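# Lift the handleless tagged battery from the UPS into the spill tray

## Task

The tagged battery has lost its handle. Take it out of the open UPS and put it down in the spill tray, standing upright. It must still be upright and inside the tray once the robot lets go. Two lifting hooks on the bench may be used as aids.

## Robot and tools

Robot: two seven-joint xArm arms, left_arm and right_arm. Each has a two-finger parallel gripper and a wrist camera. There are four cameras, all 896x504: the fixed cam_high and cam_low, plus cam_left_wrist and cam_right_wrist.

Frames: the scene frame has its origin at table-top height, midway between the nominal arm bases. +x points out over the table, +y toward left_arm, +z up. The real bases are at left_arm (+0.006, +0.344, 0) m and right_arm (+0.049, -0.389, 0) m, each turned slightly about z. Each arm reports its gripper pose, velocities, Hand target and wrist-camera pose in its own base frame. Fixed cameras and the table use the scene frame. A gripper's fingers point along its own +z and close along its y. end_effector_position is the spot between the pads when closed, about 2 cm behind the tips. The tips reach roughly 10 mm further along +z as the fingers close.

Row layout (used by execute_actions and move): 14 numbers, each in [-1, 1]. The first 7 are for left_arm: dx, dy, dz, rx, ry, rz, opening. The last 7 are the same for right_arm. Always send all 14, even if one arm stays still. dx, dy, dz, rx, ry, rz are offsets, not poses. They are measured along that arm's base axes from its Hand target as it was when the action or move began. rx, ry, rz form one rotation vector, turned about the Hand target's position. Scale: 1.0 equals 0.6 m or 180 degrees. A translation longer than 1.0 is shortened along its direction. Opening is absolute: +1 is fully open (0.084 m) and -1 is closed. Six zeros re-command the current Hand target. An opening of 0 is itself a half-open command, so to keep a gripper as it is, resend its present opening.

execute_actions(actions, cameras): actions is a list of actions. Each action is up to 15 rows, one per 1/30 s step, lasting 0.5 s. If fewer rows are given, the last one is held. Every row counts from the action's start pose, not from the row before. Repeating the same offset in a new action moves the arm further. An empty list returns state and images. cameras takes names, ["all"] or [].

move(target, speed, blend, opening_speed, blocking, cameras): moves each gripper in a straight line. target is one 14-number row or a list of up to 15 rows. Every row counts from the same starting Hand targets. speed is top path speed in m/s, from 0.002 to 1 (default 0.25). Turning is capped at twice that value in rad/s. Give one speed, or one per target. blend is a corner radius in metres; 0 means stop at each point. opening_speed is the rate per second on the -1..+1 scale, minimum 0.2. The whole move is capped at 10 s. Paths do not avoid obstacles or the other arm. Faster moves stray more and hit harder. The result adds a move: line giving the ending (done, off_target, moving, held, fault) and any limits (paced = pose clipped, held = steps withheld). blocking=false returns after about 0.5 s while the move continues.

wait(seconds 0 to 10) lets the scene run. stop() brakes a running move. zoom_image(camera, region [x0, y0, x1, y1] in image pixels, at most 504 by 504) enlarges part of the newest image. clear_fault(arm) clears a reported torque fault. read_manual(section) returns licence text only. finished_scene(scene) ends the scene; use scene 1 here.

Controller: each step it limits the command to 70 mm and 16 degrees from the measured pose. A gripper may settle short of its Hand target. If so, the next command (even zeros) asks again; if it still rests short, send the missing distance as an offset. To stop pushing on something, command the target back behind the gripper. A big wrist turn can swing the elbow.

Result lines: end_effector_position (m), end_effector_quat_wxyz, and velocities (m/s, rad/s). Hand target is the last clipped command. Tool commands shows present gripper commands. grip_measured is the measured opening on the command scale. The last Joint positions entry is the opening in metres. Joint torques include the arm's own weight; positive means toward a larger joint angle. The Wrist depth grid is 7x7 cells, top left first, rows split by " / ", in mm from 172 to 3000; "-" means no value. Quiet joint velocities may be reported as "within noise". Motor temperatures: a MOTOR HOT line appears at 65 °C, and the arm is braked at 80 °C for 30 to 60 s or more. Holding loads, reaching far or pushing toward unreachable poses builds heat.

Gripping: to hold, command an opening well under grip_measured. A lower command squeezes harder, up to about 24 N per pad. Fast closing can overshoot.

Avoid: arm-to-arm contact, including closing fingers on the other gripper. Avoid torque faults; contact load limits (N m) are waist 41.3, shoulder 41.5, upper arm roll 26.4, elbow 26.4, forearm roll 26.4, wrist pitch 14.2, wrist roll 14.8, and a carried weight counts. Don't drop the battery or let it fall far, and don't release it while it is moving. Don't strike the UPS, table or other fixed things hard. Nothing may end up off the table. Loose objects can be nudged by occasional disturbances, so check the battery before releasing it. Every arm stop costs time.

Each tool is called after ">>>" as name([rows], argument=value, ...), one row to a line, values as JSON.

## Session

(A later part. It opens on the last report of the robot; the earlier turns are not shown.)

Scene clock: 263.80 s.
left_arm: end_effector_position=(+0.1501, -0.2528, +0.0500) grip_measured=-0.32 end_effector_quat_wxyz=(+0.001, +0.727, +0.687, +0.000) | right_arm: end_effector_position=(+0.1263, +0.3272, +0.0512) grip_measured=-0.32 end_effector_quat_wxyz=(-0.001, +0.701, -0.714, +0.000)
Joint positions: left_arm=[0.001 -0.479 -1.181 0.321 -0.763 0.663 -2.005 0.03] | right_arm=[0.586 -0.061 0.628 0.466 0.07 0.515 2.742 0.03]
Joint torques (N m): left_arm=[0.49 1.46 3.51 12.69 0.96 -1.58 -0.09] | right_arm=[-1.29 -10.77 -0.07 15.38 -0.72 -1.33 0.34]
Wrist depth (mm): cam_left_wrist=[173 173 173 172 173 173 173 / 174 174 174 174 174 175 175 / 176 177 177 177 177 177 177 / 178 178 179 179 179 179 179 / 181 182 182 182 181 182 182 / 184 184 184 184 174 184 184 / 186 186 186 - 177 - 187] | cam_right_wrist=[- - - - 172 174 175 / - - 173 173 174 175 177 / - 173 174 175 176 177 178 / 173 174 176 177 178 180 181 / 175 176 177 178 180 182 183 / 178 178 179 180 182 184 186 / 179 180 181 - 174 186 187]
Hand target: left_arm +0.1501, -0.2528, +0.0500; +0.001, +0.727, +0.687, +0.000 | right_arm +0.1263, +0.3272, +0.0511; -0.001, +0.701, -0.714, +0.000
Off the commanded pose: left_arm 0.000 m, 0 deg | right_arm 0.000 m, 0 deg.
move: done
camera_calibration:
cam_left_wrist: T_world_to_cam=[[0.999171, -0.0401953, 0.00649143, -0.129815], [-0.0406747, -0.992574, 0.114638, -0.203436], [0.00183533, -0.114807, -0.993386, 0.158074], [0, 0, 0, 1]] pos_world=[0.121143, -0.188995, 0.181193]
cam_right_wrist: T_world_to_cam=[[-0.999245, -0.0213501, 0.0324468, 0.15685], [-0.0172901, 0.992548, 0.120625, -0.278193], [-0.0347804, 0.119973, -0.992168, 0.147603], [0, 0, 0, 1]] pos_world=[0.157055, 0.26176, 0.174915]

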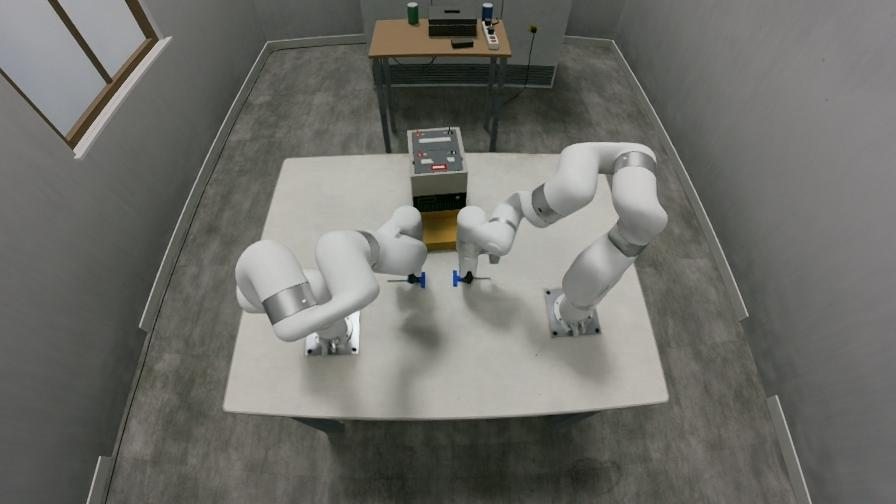

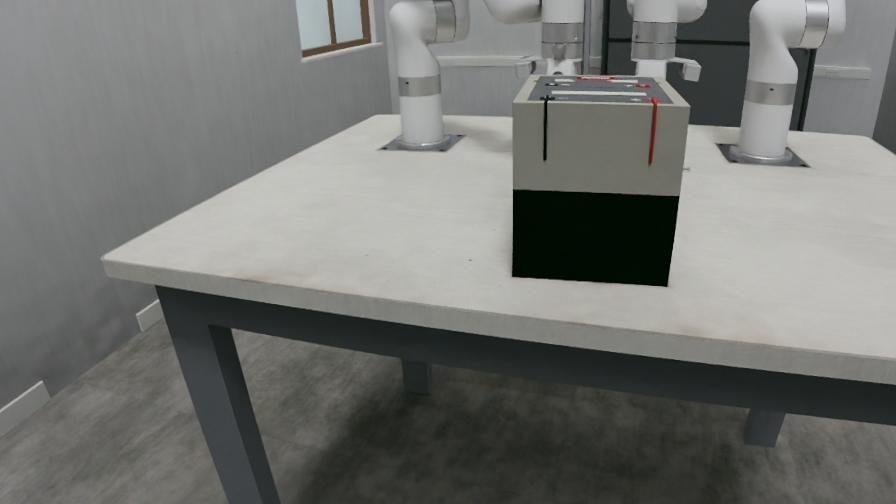

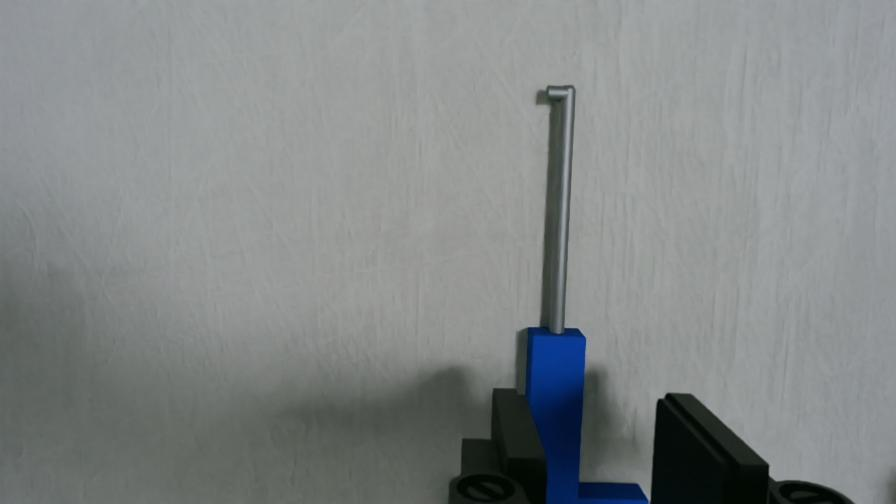

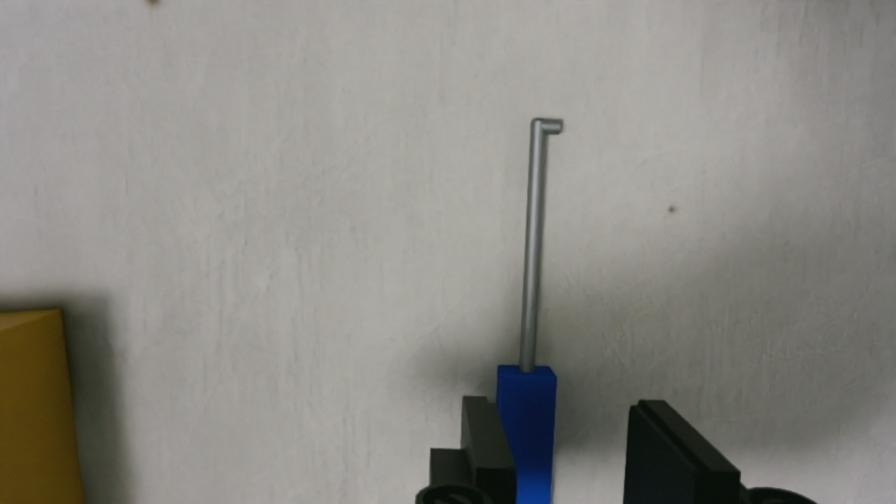

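>>> move([
  [0, 0, -0.0458, 0, 0, 0, -0.3, 0.0043, 0.0108, -0.0475, 0, 0, 0, -0.3],
  [0, 0, -0.0458, 0, 0, 0, -1, 0.0043, 0.0108, -0.0475, 0, 0, 0, -1],
  [0, 0, 0.16, 0, 0, 0, -1, 0, 0, 0.16, 0, 0, 0, -1],
], speed=[0.12, 0.12, 0.25], cameras=["cam_high", "cam_left_wrist", "cam_right_wrist"])

Scene clock: 310.13 s.
left_arm: end_effector_position=(+0.1501, -0.2528, +0.1460) grip_measured=-0.69 end_effector_quat_wxyz=(+0.001, +0.727, +0.687, +0.000) | right_arm: end_effector_position=(+0.1263, +0.3272, +0.1471) grip_measured=-0.69 end_effector_quat_wxyz=(-0.001, +0.701, -0.714, +0.000)
Joint positions: left_arm=[-0.131 -0.788 -0.875 0.429 -0.656 1.099 -2.01 0.014] | right_arm=[0.619 -0.355 0.575 0.569 0.245 0.883 2.597 0.014]
Joint torques (N m): left_arm=[-0.23 0.01 6.24 14.62 0.7 -1.11 0.34] | right_arm=[0.92 -9.96 -3.09 19.17 0.68 -1.21 -0.39]
Wrist depth (mm): cam_left_wrist=[265 265 265 265 266 266 266 / 267 268 267 269 268 269 269 / 272 271 272 271 271 273 273 / 274 275 275 275 275 276 276 / 279 278 280 279 280 280 279 / 282 283 282 - - 284 256 / 285 286 285 - - 287 283] | cam_right_wrist=[258 261 263 265 266 268 270 / 261 263 266 268 270 271 272 / 264 266 269 271 272 274 276 / 264 269 272 273 276 277 279 / 267 272 275 276 279 280 283 / 271 269 277 279 281 284 286 / 273 265 - - - 287 289]
Hand target: left_arm +0.1501, -0.2528, +0.1460; +0.001, +0.727, +0.687, +0.000 | right_arm +0.1263, +0.3272, +0.1471; -0.001, +0.701, -0.714, +0.000
Off the commanded pose: left_arm 0.000 m, 0 deg | right_arm 0.000 m, 0 deg.
move: done
camera_calibration:
cam_left_wrist: T_world_to_cam=[[0.999175, -0.0400972, 0.00647538, -0.13042], [-0.0405752, -0.99259, 0.114539, -0.214528], [0.0018347, -0.114707, -0.993398, 0.25345], [0, 0, 0, 1]] pos_world=[0.121143, -0.189095, 0.277193]
cam_right_wrist: T_world_to_cam=[[-0.999249, -0.0213386, 0.0323476, 0.15376], [-0.0172907, 0.992548, 0.120624, -0.289773], [-0.0346805, 0.119974, -0.992171, 0.242836], [0, 0, 0, 1]] pos_world=[0.157056, 0.26176, 0.270915]
Images, in order (width x height): cam_high 896x504, cam_left_wrist 896x504, cam_right_wrist 896x504.

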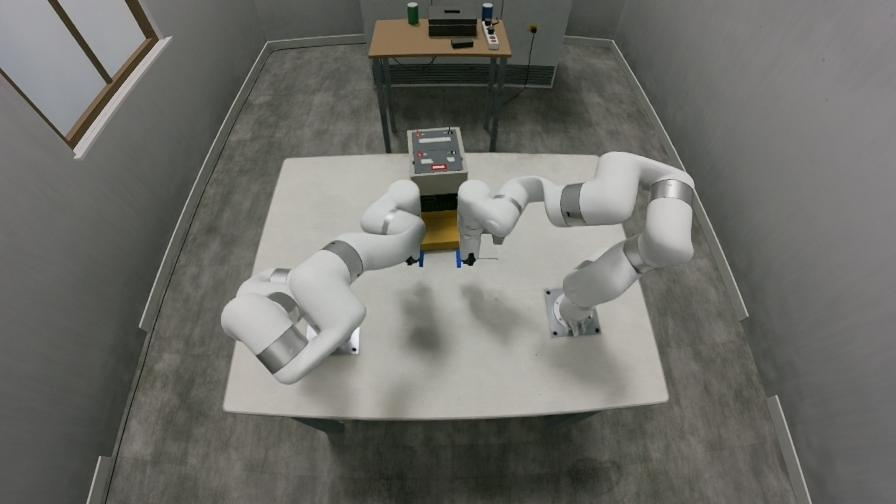

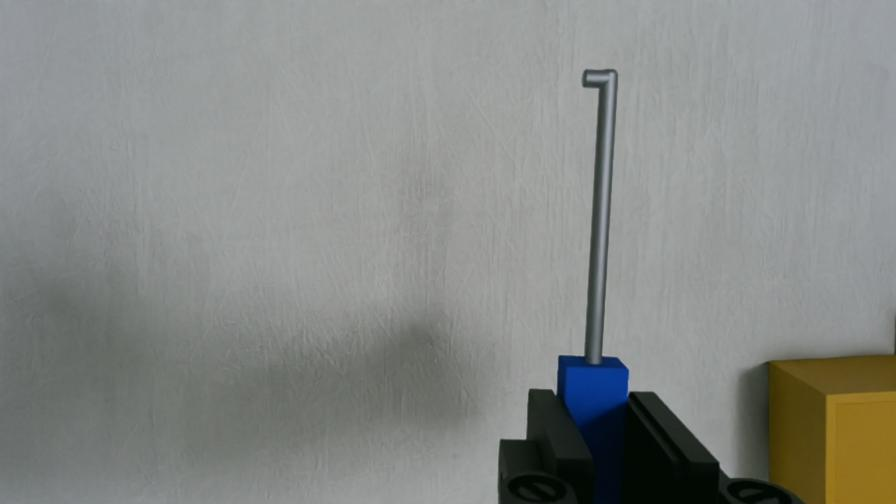

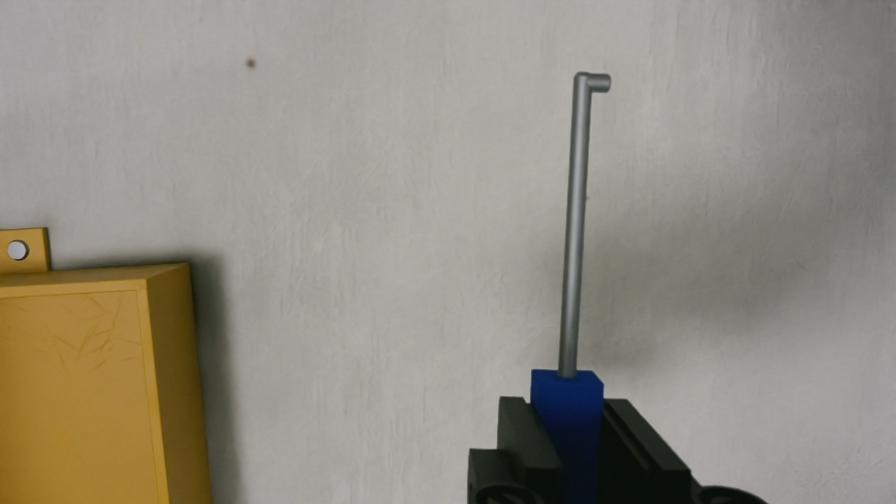

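>>> move([
  [0.25, 0.0547, 0.3233, -0.197, -0.19, 0.2015, -1, 0.2128, -0.0853, 0.3217, 0.195, -0.1863, -0.1829, -1],
  [0.3665, -0.0287, 0.3067, -0.3945, -0.3808, 0.4031, -1, 0.3895, -0.0187, 0.305, 0.3901, -0.3726, -0.3658, -1],
  [0.4837, -0.0385, 0.265, -0.3945, -0.3808, 0.4031, -1, 0.5035, -0.0115, 0.265, 0.3901, -0.3726, -0.3658, -1],
], speed=[0.4, 0.4, 0.15], blend=[0.04, 0.02, 0], cameras=["all"])

Scene clock: 352.10 s.
left_arm: end_effector_position=(+0.4400, -0.2772, +0.3050) grip_measured=-0.69 end_effector_quat_wxyz=(+0.703, -0.028, +0.710, +0.028) | right_arm: end_effector_position=(+0.4284, +0.3203, +0.3061) grip_measured=-0.69 end_effector_quat_wxyz=(+0.707, -0.022, +0.707, +0.022)
Joint positions: left_arm=[0.84 -1.571 -1.672 0.77 -1.756 -0.06 -3.029 0.014] | right_arm=[-0.795 -1.36 1.628 0.564 0.562 -0.347 4.056 0.014]
Joint torques (N m): left_arm=[-0.72 15.62 13.78 -0.3 -0.85 -1.27 0.43] | right_arm=[-1.26 11.91 -15.68 3.07 2.19 -1.23 0.28]
Wrist depth (mm): cam_left_wrist=[193 222 215 210 209 - 2457 / 2093 2099 2138 2206 - - 2457 / 2099 2158 2199 2249 - - 2519 / 2112 2138 2199 2264 - - 2431 / 2106 2185 2228 2279 - - 2448 / - - - - - - 2474 / - - - - - - 2465] | cam_right_wrist=[2886 2125 1350 - 201 195 190 / 2911 2145 2178 2242 2271 296 278 / 2960 2192 2192 2257 - - 2935 / 2948 2192 2220 2242 - - 2923 / 2973 2220 2235 2286 - - 2948 / - - 2333 2364 - - 2911 / - - - - - - 2973]
Hand target: left_arm +0.4403, -0.2759, +0.3050; +0.707, -0.008, +0.707, +0.008 | right_arm +0.4284, +0.3203, +0.3061; +0.707, -0.022, +0.707, +0.022
Off the commanded pose: left_arm 0.001 m, 3 deg | right_arm 0.000 m, 0 deg.
move: off_target (left_arm)
camera_calibration:
cam_left_wrist: T_world_to_cam=[[-0.0836822, 0.996357, -0.0164143, 0.348619], [-0.103959, 0.00765325, 0.994552, -0.208482], [0.991055, 0.0849327, 0.10294, -0.306208], [0, 0, 0, 1]] pos_world=[0.310968, -0.319746, 0.244589]
cam_right_wrist: T_world_to_cam=[[-0.095917, 0.99462, -0.0391266, -0.240197], [-0.12198, 0.0272665, 0.992158, -0.209681], [0.987887, 0.0999375, 0.118709, -0.35984], [0, 0, 0, 1]] pos_world=[0.306865, 0.280584, 0.241355]

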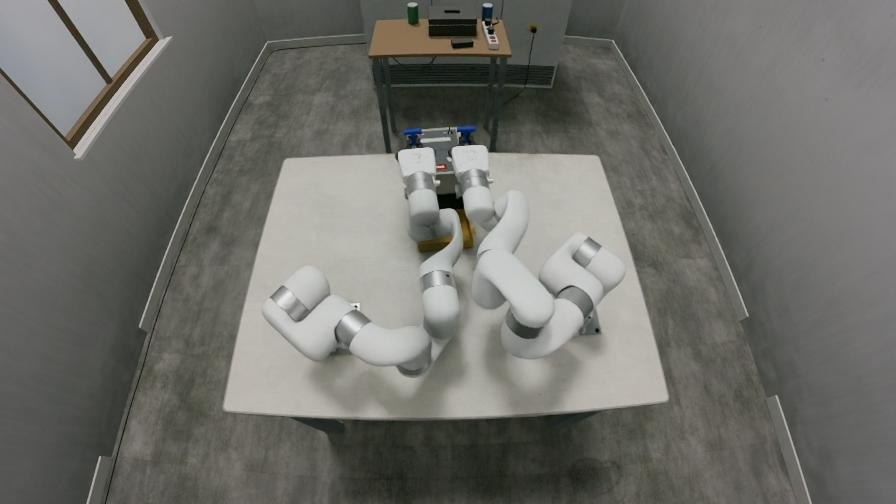

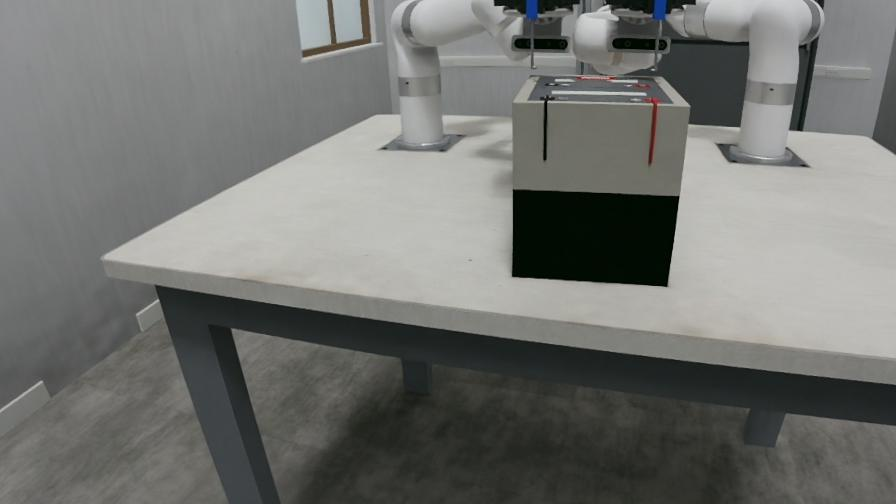

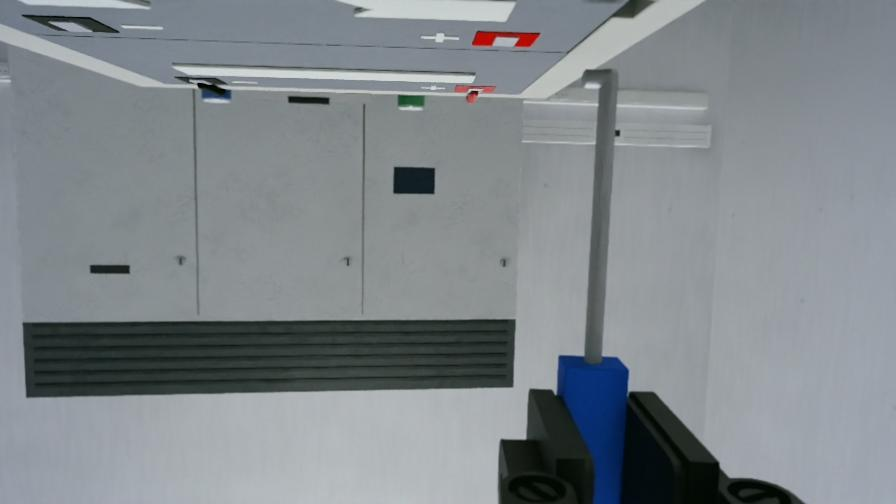

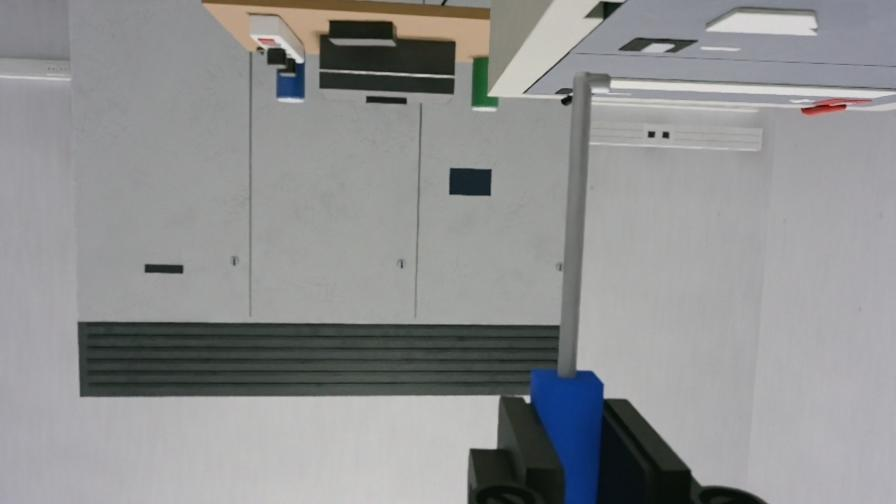

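>>> zoom_image(camera="cam_left_wrist", region=[560, 0, 720, 100])

>>> zoom_image(camera="cam_right_wrist", region=[520, 0, 680, 100])

>>> zoom_image(camera="cam_low", region=[500, 30, 700, 130])

>>> zoom_image(camera="cam_high", region=[390, 110, 490, 180])

Scaled by 3.150 from the camera's 896x504 image, which has a finer 1280x720 frame.

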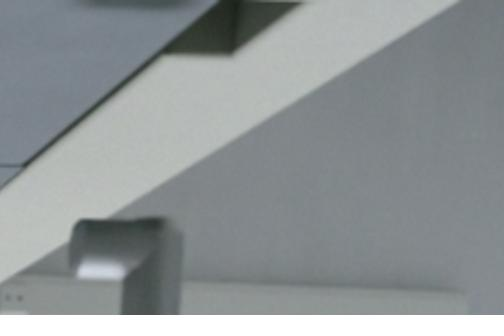

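Scaled by 3.150 from the camera's 896x504 image, which has a finer 1280x720 frame.

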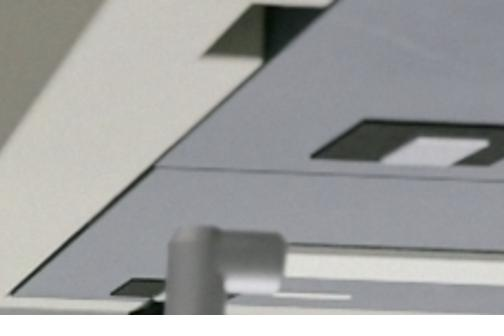

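Scaled by 2.520 from the camera's 896x504 image, which has a finer 1280x720 frame.

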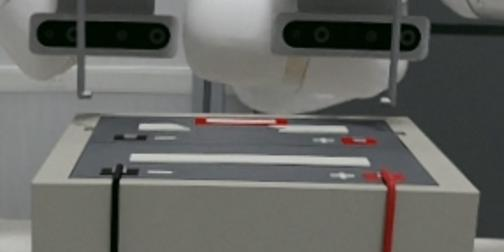

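Scaled by 5.040 from the camera's 896x504 image, which has a finer 1280x720 frame.

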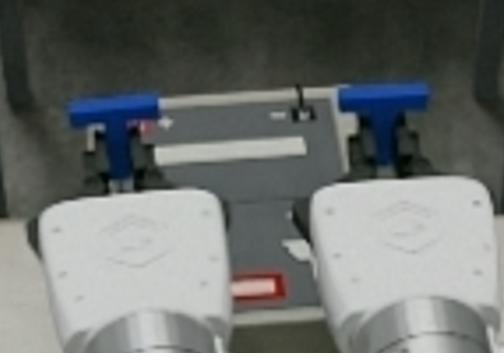

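>>> zoom_image(camera="cam_low", region=[510, 55, 580, 100])

>>> zoom_image(camera="cam_low", region=[630, 55, 700, 100])

Scaled by 7.200 from the camera's 896x504 image, which has a finer 1280x720 frame.

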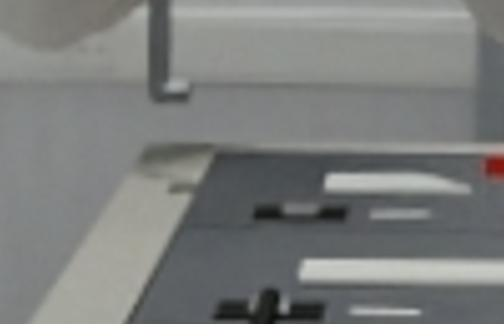

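Scaled by 7.200 from the camera's 896x504 image, which has a finer 1280x720 frame.

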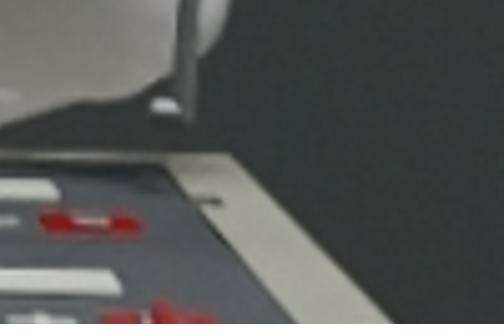

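>>> move(target=[0.0025, 0.0087, -0.0133, 0, 0, 0, -1, 0.0108, 0.0102, -0.0133, 0, 0, 0, -1], speed=0.1, cameras=["cam_low", "cam_left_wrist", "cam_right_wrist"])

>>> zoom_image(camera="cam_low", region=[510, 55, 580, 100])

>>> zoom_image(camera="cam_low", region=[630, 55, 700, 100])

>>> zoom_image(camera="cam_left_wrist", region=[560, 0, 720, 100])

>>> zoom_image(camera="cam_right_wrist", region=[520, 0, 680, 100])

Scene clock: 432.00 s.
left_arm: end_effector_position=(+0.4418, -0.2707, +0.2970) grip_measured=-0.69 end_effector_quat_wxyz=(+0.707, -0.008, +0.707, +0.008) | right_arm: end_effector_position=(+0.4349, +0.3264, +0.2982) grip_measured=-0.69 end_effector_quat_wxyz=(+0.707, -0.022, +0.707, +0.022)
Joint positions: left_arm=[0.821 -1.82 -1.629 0.75 -2.063 0.149 -2.865 0.014] | right_arm=[-0.825 -1.38 1.652 0.595 0.571 -0.345 4.072 0.014]
Joint torques (N m): left_arm=[-0.93 14.4 13.25 -4.57 -0.36 -1.18 0.3] | right_arm=[-1.35 10.56 -16.05 2.63 3.5 -0.9 0.27]
Wrist depth (mm): cam_left_wrist=[- 174 - - - - 2654 / 2138 289 281 270 - - 2675 / 2132 2172 2220 2242 - - 2664 / 2199 2199 2235 2257 - - 2634 / - 2220 2264 2302 - - 2604 / - - - - - - 2634 / - - - - - - 2654] | cam_right_wrist=[2886 2119 - - - - - / 2863 2165 2178 2242 2279 226 220 / 2899 2185 2206 2235 - - 2973 / 2986 2178 2286 2286 - - - / 2973 2213 2279 2333 - - 2935 / - - 2317 2340 - - 2986 / - - - - - - 2886]
Hand target: left_arm +0.4418, -0.2706, +0.2970; +0.707, -0.008, +0.707, +0.008 | right_arm +0.4349, +0.3264, +0.2982; +0.707, -0.022, +0.707, +0.022
Off the commanded pose: left_arm 0.000 m, 0 deg | right_arm 0.000 m, 0 deg.
move: done
camera_calibration:
cam_left_wrist: T_world_to_cam=[[-0.0273067, 0.999501, -0.0158607, 0.317903], [-0.112751, 0.0126857, 0.993542, -0.194878], [0.993248, 0.0289187, 0.112348, -0.326589], [0, 0, 0, 1]] pos_world=[0.311093, -0.305828, 0.235353]
cam_right_wrist: T_world_to_cam=[[-0.095917, 0.99462, -0.0391266, -0.245954], [-0.12198, 0.0272665, 0.992158, -0.201117], [0.987887, 0.0999375, 0.118709, -0.365921], [0, 0, 0, 1]] pos_world=[0.313365, 0.286684, 0.233355]
Images, in order (width x height): cam_low 896x504, cam_left_wrist 896x504, cam_right_wrist 896x504.

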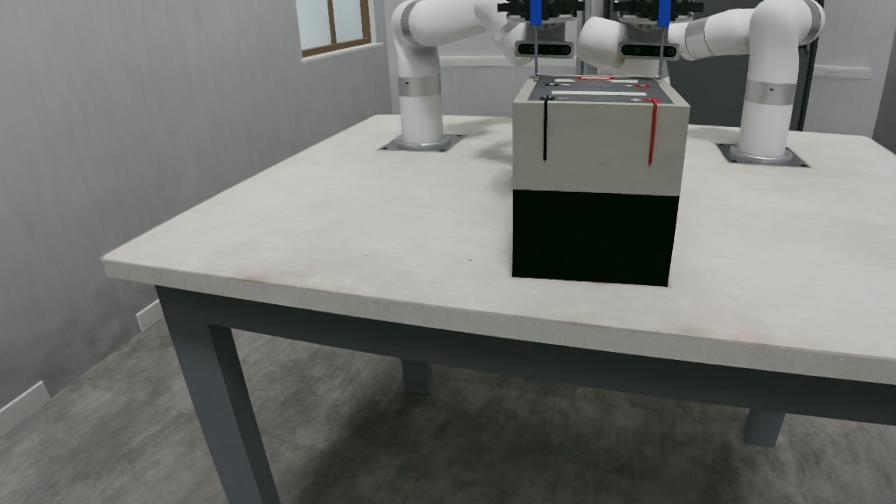

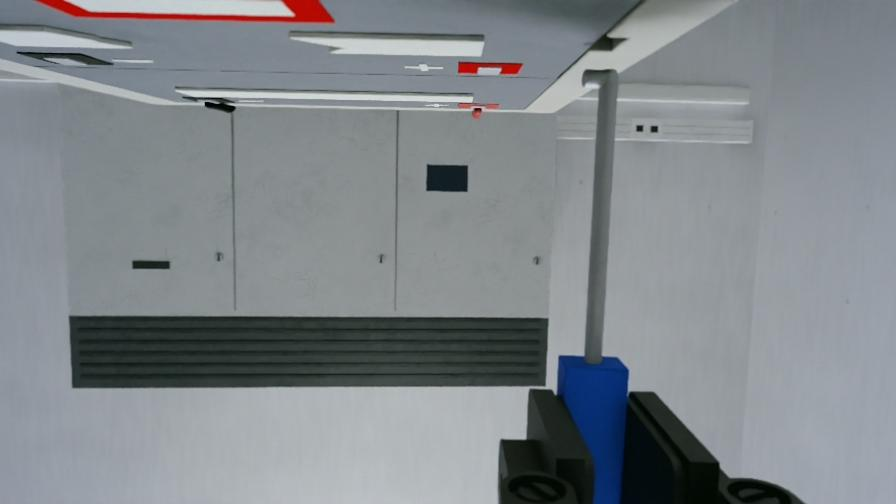

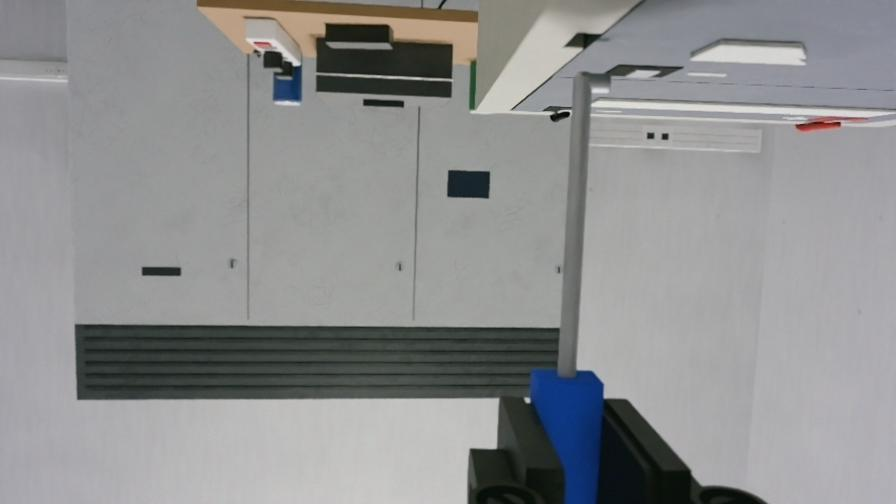

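Scaled by 7.200 from the camera's 896x504 image, which has a finer 1280x720 frame.

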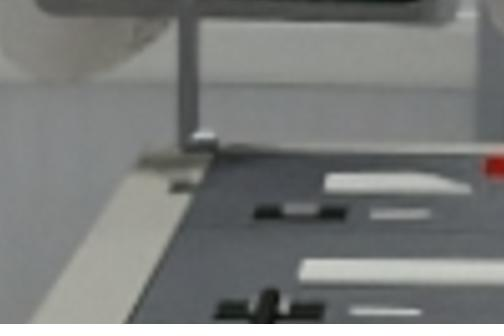

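Scaled by 7.200 from the camera's 896x504 image, which has a finer 1280x720 frame.

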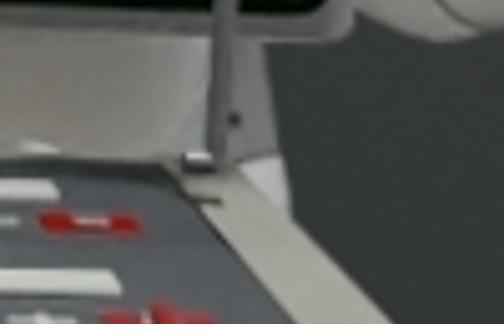

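Scaled by 3.150 from the camera's 896x504 image, which has a finer 1280x720 frame.

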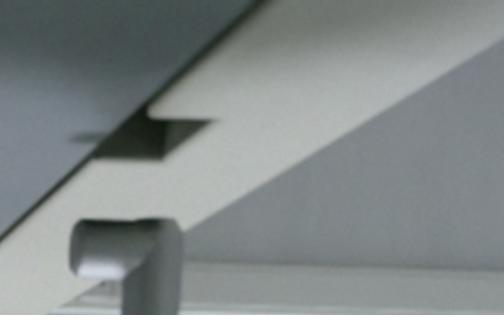

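Scaled by 3.150 from the camera's 896x504 image, which has a finer 1280x720 frame.

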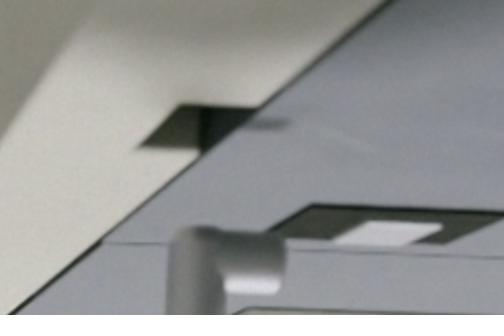

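>>> move([
  [0, 0, 0.1, 0.188, 0.1967, -0.1924, -1, 0.0158, -0.0192, 0.02, 0, 0, 0.25, -1],
  [0.0745, -0.0638, -0.035, 0.3761, 0.3935, -0.3848, -1, 0.0363, -0.0262, 0.02, 0, 0, 0.5, -1],
], speed=0.35, blend=[0.02, 0], cameras=["all"])

Scene clock: 531.03 s.
left_arm: end_effector_position=(+0.4865, -0.3089, +0.2760) grip_measured=-0.69 end_effector_quat_wxyz=(+0.000, +0.699, +0.715, +0.000) | right_arm: end_effector_position=(+0.4567, +0.3107, +0.3102) grip_measured=-0.69 end_effector_quat_wxyz=(+0.484, -0.515, +0.484, +0.515)
Joint positions: left_arm=[1.704 -1.083 -1.408 1.787 -1.114 1.814 -1.577 0.014] | right_arm=[-2.765 -0.768 2.797 1.506 -1.36 -1.696 3.932 0.014]
Joint torques (N m): left_arm=[-0.11 33.39 11.58 7.24 0.78 -0.85 -0.14] | right_arm=[-1.31 26.45 -2.7 15.07 1.22 -1.27 0.28]
Wrist depth (mm): cam_left_wrist=[391 389 390 389 389 389 390 / 395 394 394 394 395 394 394 / 398 397 398 397 398 398 399 / 403 - 198 198 198 198 198 / 407 - 201 201 201 201 200 / 415 412 204 204 - 204 203 / 421 414 205 - - 205 205] | cam_right_wrist=[213 203 205 200 222 222 2132 / 1867 1946 1991 2020 2074 2044 2138 / 1893 1946 2026 2050 2106 2172 2192 / 1924 1985 - 2044 2132 2158 2199 / 1957 1991 - 2087 2145 2199 2257 / 1985 - 258 - 2178 2185 2257 / 1951 - - - - 2228 2271]
Hand target: left_arm +0.4865, -0.3089, +0.2760; +0.000, +0.699, +0.715, +0.000 | right_arm +0.4567, +0.3107, +0.3102; +0.484, -0.515, +0.484, +0.515
Off the commanded pose: left_arm 0.000 m, 0 deg | right_arm 0.000 m, 0 deg.
joint sent to its limit (right arm) — joint 6 (wrist pitch), lower limit. The joint targets still meet the commanded pose.
move: done
camera_calibration:
cam_left_wrist: T_world_to_cam=[[0.999241, 0.0386529, 0.00475515, -0.444915], [0.0378746, -0.992944, 0.11237, -0.309113], [0.00906502, -0.112104, -0.993655, 0.372902], [0, 0, 0, 1]] pos_world=[0.452905, -0.247931, 0.407387]
cam_right_wrist: T_world_to_cam=[[-0.99463, -0.0958187, -0.0391153, 0.521468], [-0.0272672, -0.121978, 0.992158, -0.206932], [-0.0998385, 0.987897, 0.11871, -0.166353], [0, 0, 0, 1]] pos_world=[0.496417, 0.189065, 0.245455]

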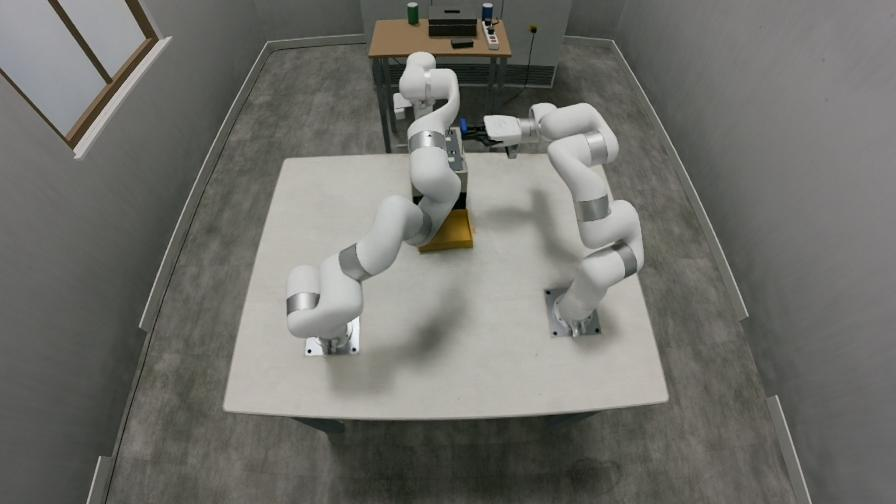

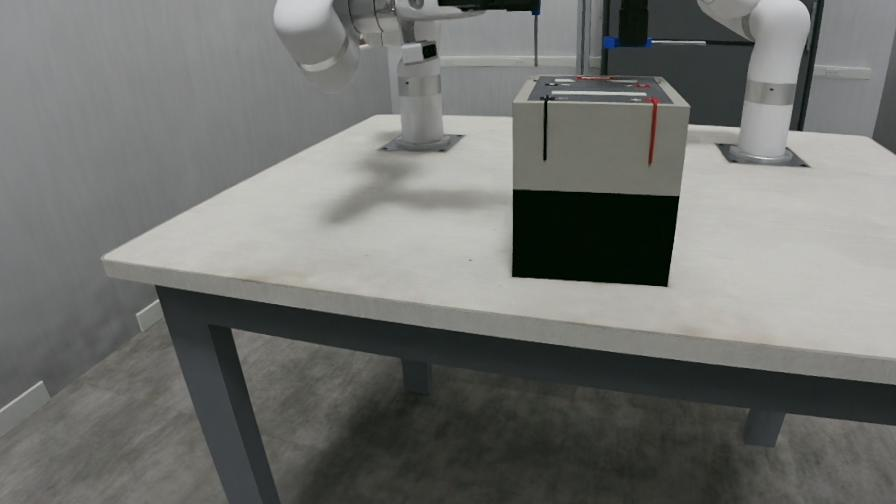

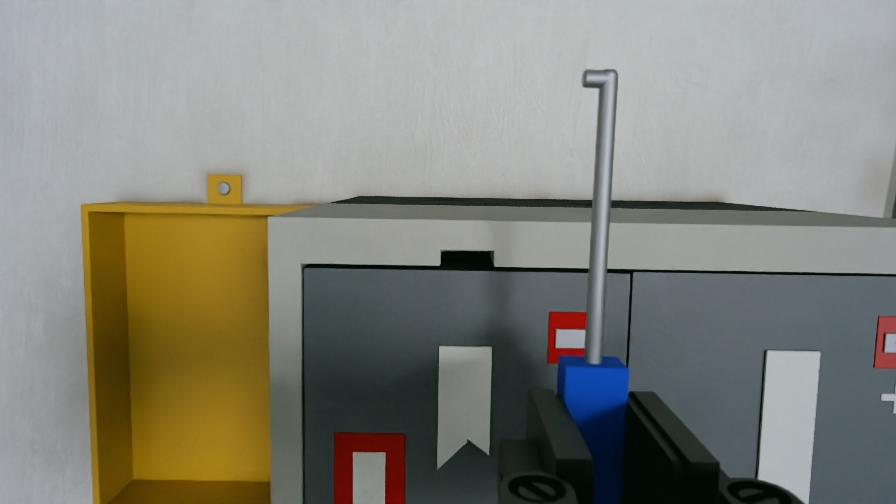

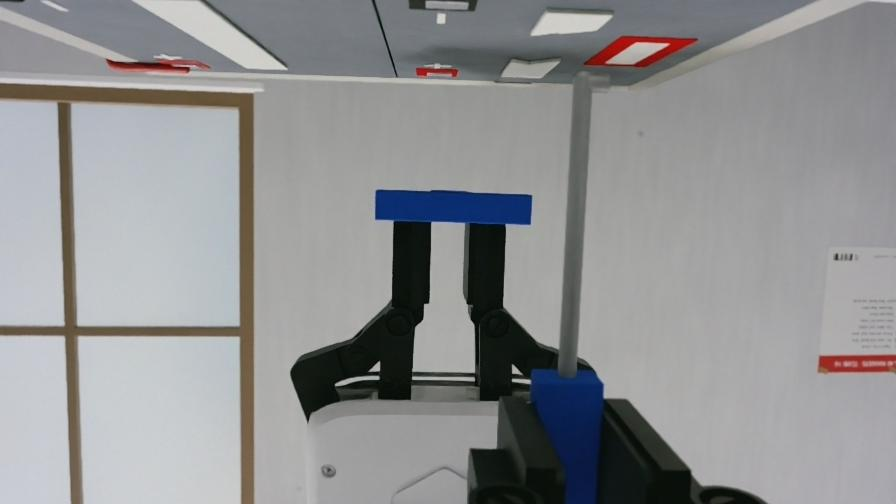

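>>> zoom_image(camera="cam_left_wrist", region=[435, 240, 500, 280])

Scaled by 7.754 from the camera's 896x504 image, which has a finer 1280x720 frame.

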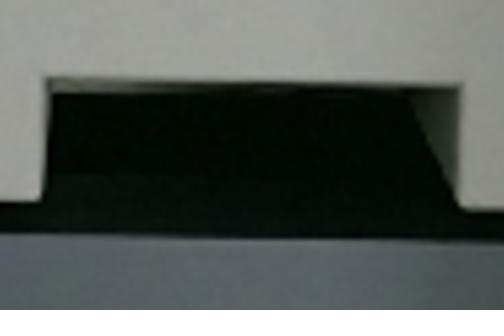

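>>> zoom_image(camera="cam_left_wrist", region=[440, 248, 470, 272])

Scaled by 16.800 from the camera's 896x504 image, which has a finer 1280x720 frame.

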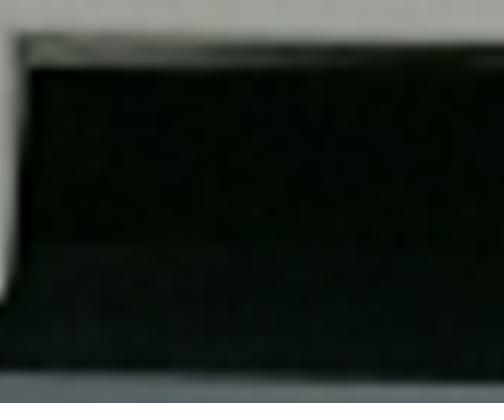

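>>> move([
  [-0.0275, 0.1315, 0.14, -0.25, -0.0065, 0, -1, 0, 0, 0, 0, 0, 0, -1],
  [-0.0405, 0.0915, 0.0483, -0.5, -0.013, 0, -1, 0, 0, 0, 0, 0, 0, -1],
], speed=0.35, blend=[0.02, 0], cameras=["cam_low", "cam_left_wrist", "cam_right_wrist"])

>>> zoom_image(camera="cam_low", region=[510, 50, 580, 95])

>>> zoom_image(camera="cam_low", region=[630, 50, 700, 95])

>>> zoom_image(camera="cam_left_wrist", region=[540, 0, 700, 100])

>>> zoom_image(camera="cam_right_wrist", region=[520, 0, 680, 100])

Scene clock: 563.73 s.
left_arm: end_effector_position=(+0.4622, -0.2540, +0.3050) grip_measured=-0.69 end_effector_quat_wxyz=(+0.507, +0.495, +0.506, -0.492) | right_arm: end_effector_position=(+0.4567, +0.3107, +0.3102) grip_measured=-0.69 end_effector_quat_wxyz=(+0.484, -0.515, +0.484, +0.515)
Joint positions: left_arm=[1.98 -0.525 -1.829 0.953 -1.89 1.979 -0.846 0.014] | right_arm=[-2.765 -0.768 2.798 1.507 -1.36 -1.696 3.932 0.014]
Joint torques (N m): left_arm=[0.63 18.15 5.8 14.21 -3.43 1.54 0.29] | right_arm=[-1.54 26.35 -2.66 14.84 1.42 -1.22 0.28]
Wrist depth (mm): cam_left_wrist=[1957 - - 203 196 196 191 / 1996 2014 2062 2068 2062 301 291 / 662 2044 2074 - 553 2178 2206 / 592 2044 2080 405 535 2178 2257 / 539 2068 2074 310 2228 2220 2286 / 521 515 526 2165 2220 2213 2271 / 506 498 - - - 2264 2381] | cam_right_wrist=[214 202 205 200 222 222 2145 / 1867 1940 1979 2002 2080 2099 2132 / 1940 1951 1991 2020 2106 2132 2192 / 1951 1946 2038 374 2099 2125 2192 / 1940 1996 2032 299 2138 2199 2264 / 1974 2026 - 301 2165 2235 2294 / 2044 - - - - 492 2302]
Hand target: left_arm +0.4622, -0.2540, +0.3050; +0.507, +0.495, +0.505, -0.492 | right_arm +0.4567, +0.3107, +0.3102; +0.484, -0.515, +0.484, +0.515
Off the commanded pose: left_arm 0.000 m, 0 deg | right_arm 0.000 m, 0 deg.
move: done
camera_calibration:
cam_left_wrist: T_world_to_cam=[[0.999445, 0.0308056, -0.0126666, -0.419632], [0.00910546, 0.113109, 0.993541, -0.231502], [0.0320393, -0.993105, 0.112766, -0.16373], [0, 0, 0, 1]] pos_world=[0.426752, -0.123489, 0.243155]
cam_right_wrist: T_world_to_cam=[[-0.99462, -0.095917, -0.0391266, 0.52148], [-0.0272665, -0.12198, 0.992158, -0.206833], [-0.0999375, 0.987887, 0.118709, -0.16629], [0, 0, 0, 1]] pos_world=[0.496416, 0.189065, 0.245355]
Images, in order (width x height): cam_low 896x504, cam_left_wrist 896x504, cam_right_wrist 896x504.

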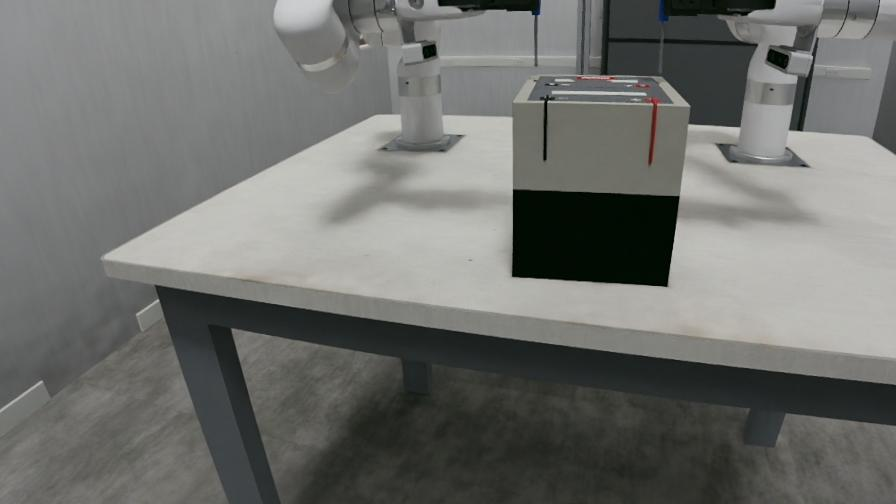

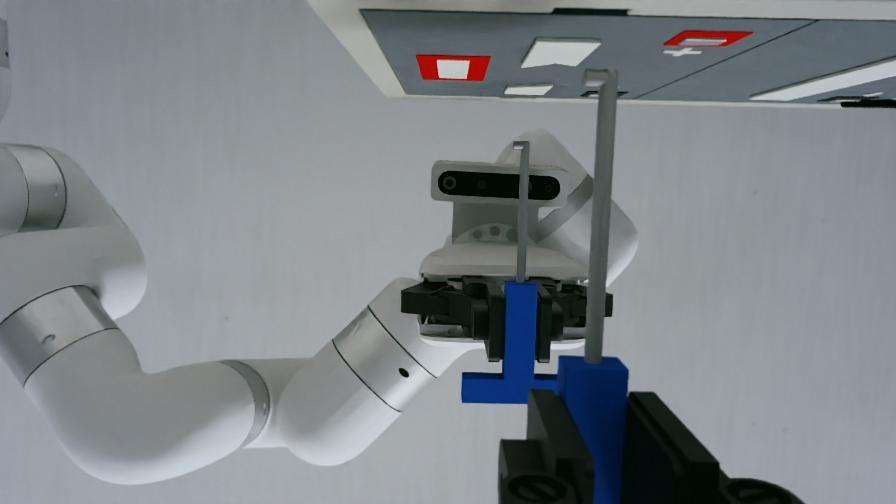

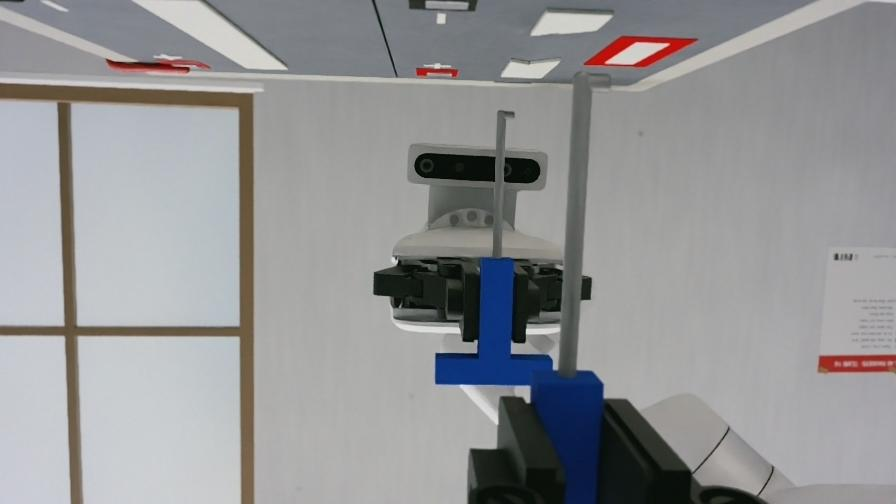

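Scaled by 7.200 from the camera's 896x504 image, which has a finer 1280x720 frame.

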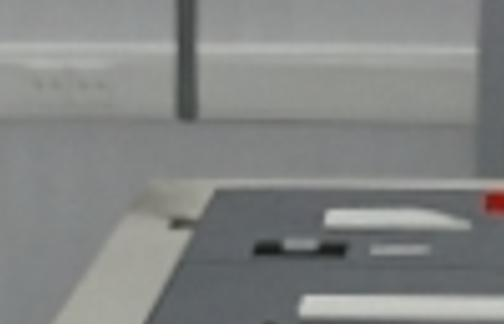

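Scaled by 7.200 from the camera's 896x504 image, which has a finer 1280x720 frame.

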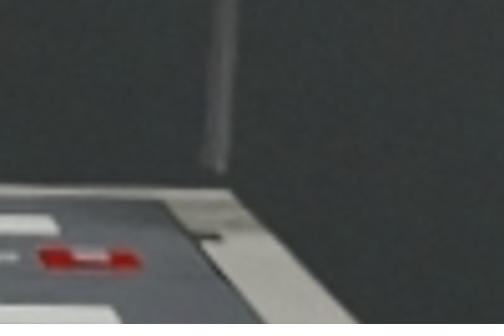

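Scaled by 3.150 from the camera's 896x504 image, which has a finer 1280x720 frame.

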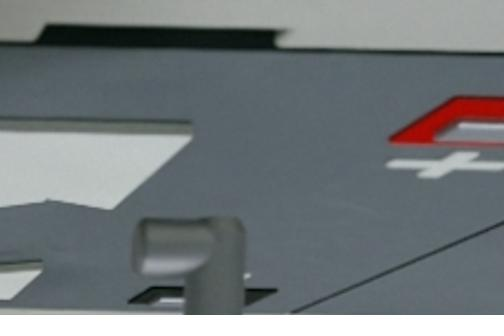

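Scaled by 3.150 from the camera's 896x504 image, which has a finer 1280x720 frame.

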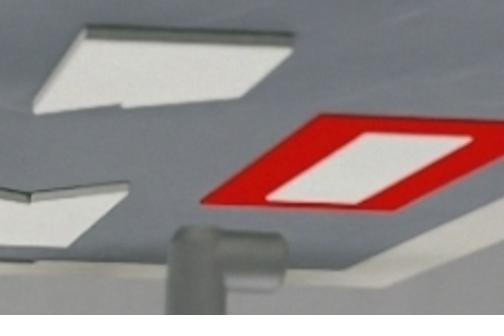

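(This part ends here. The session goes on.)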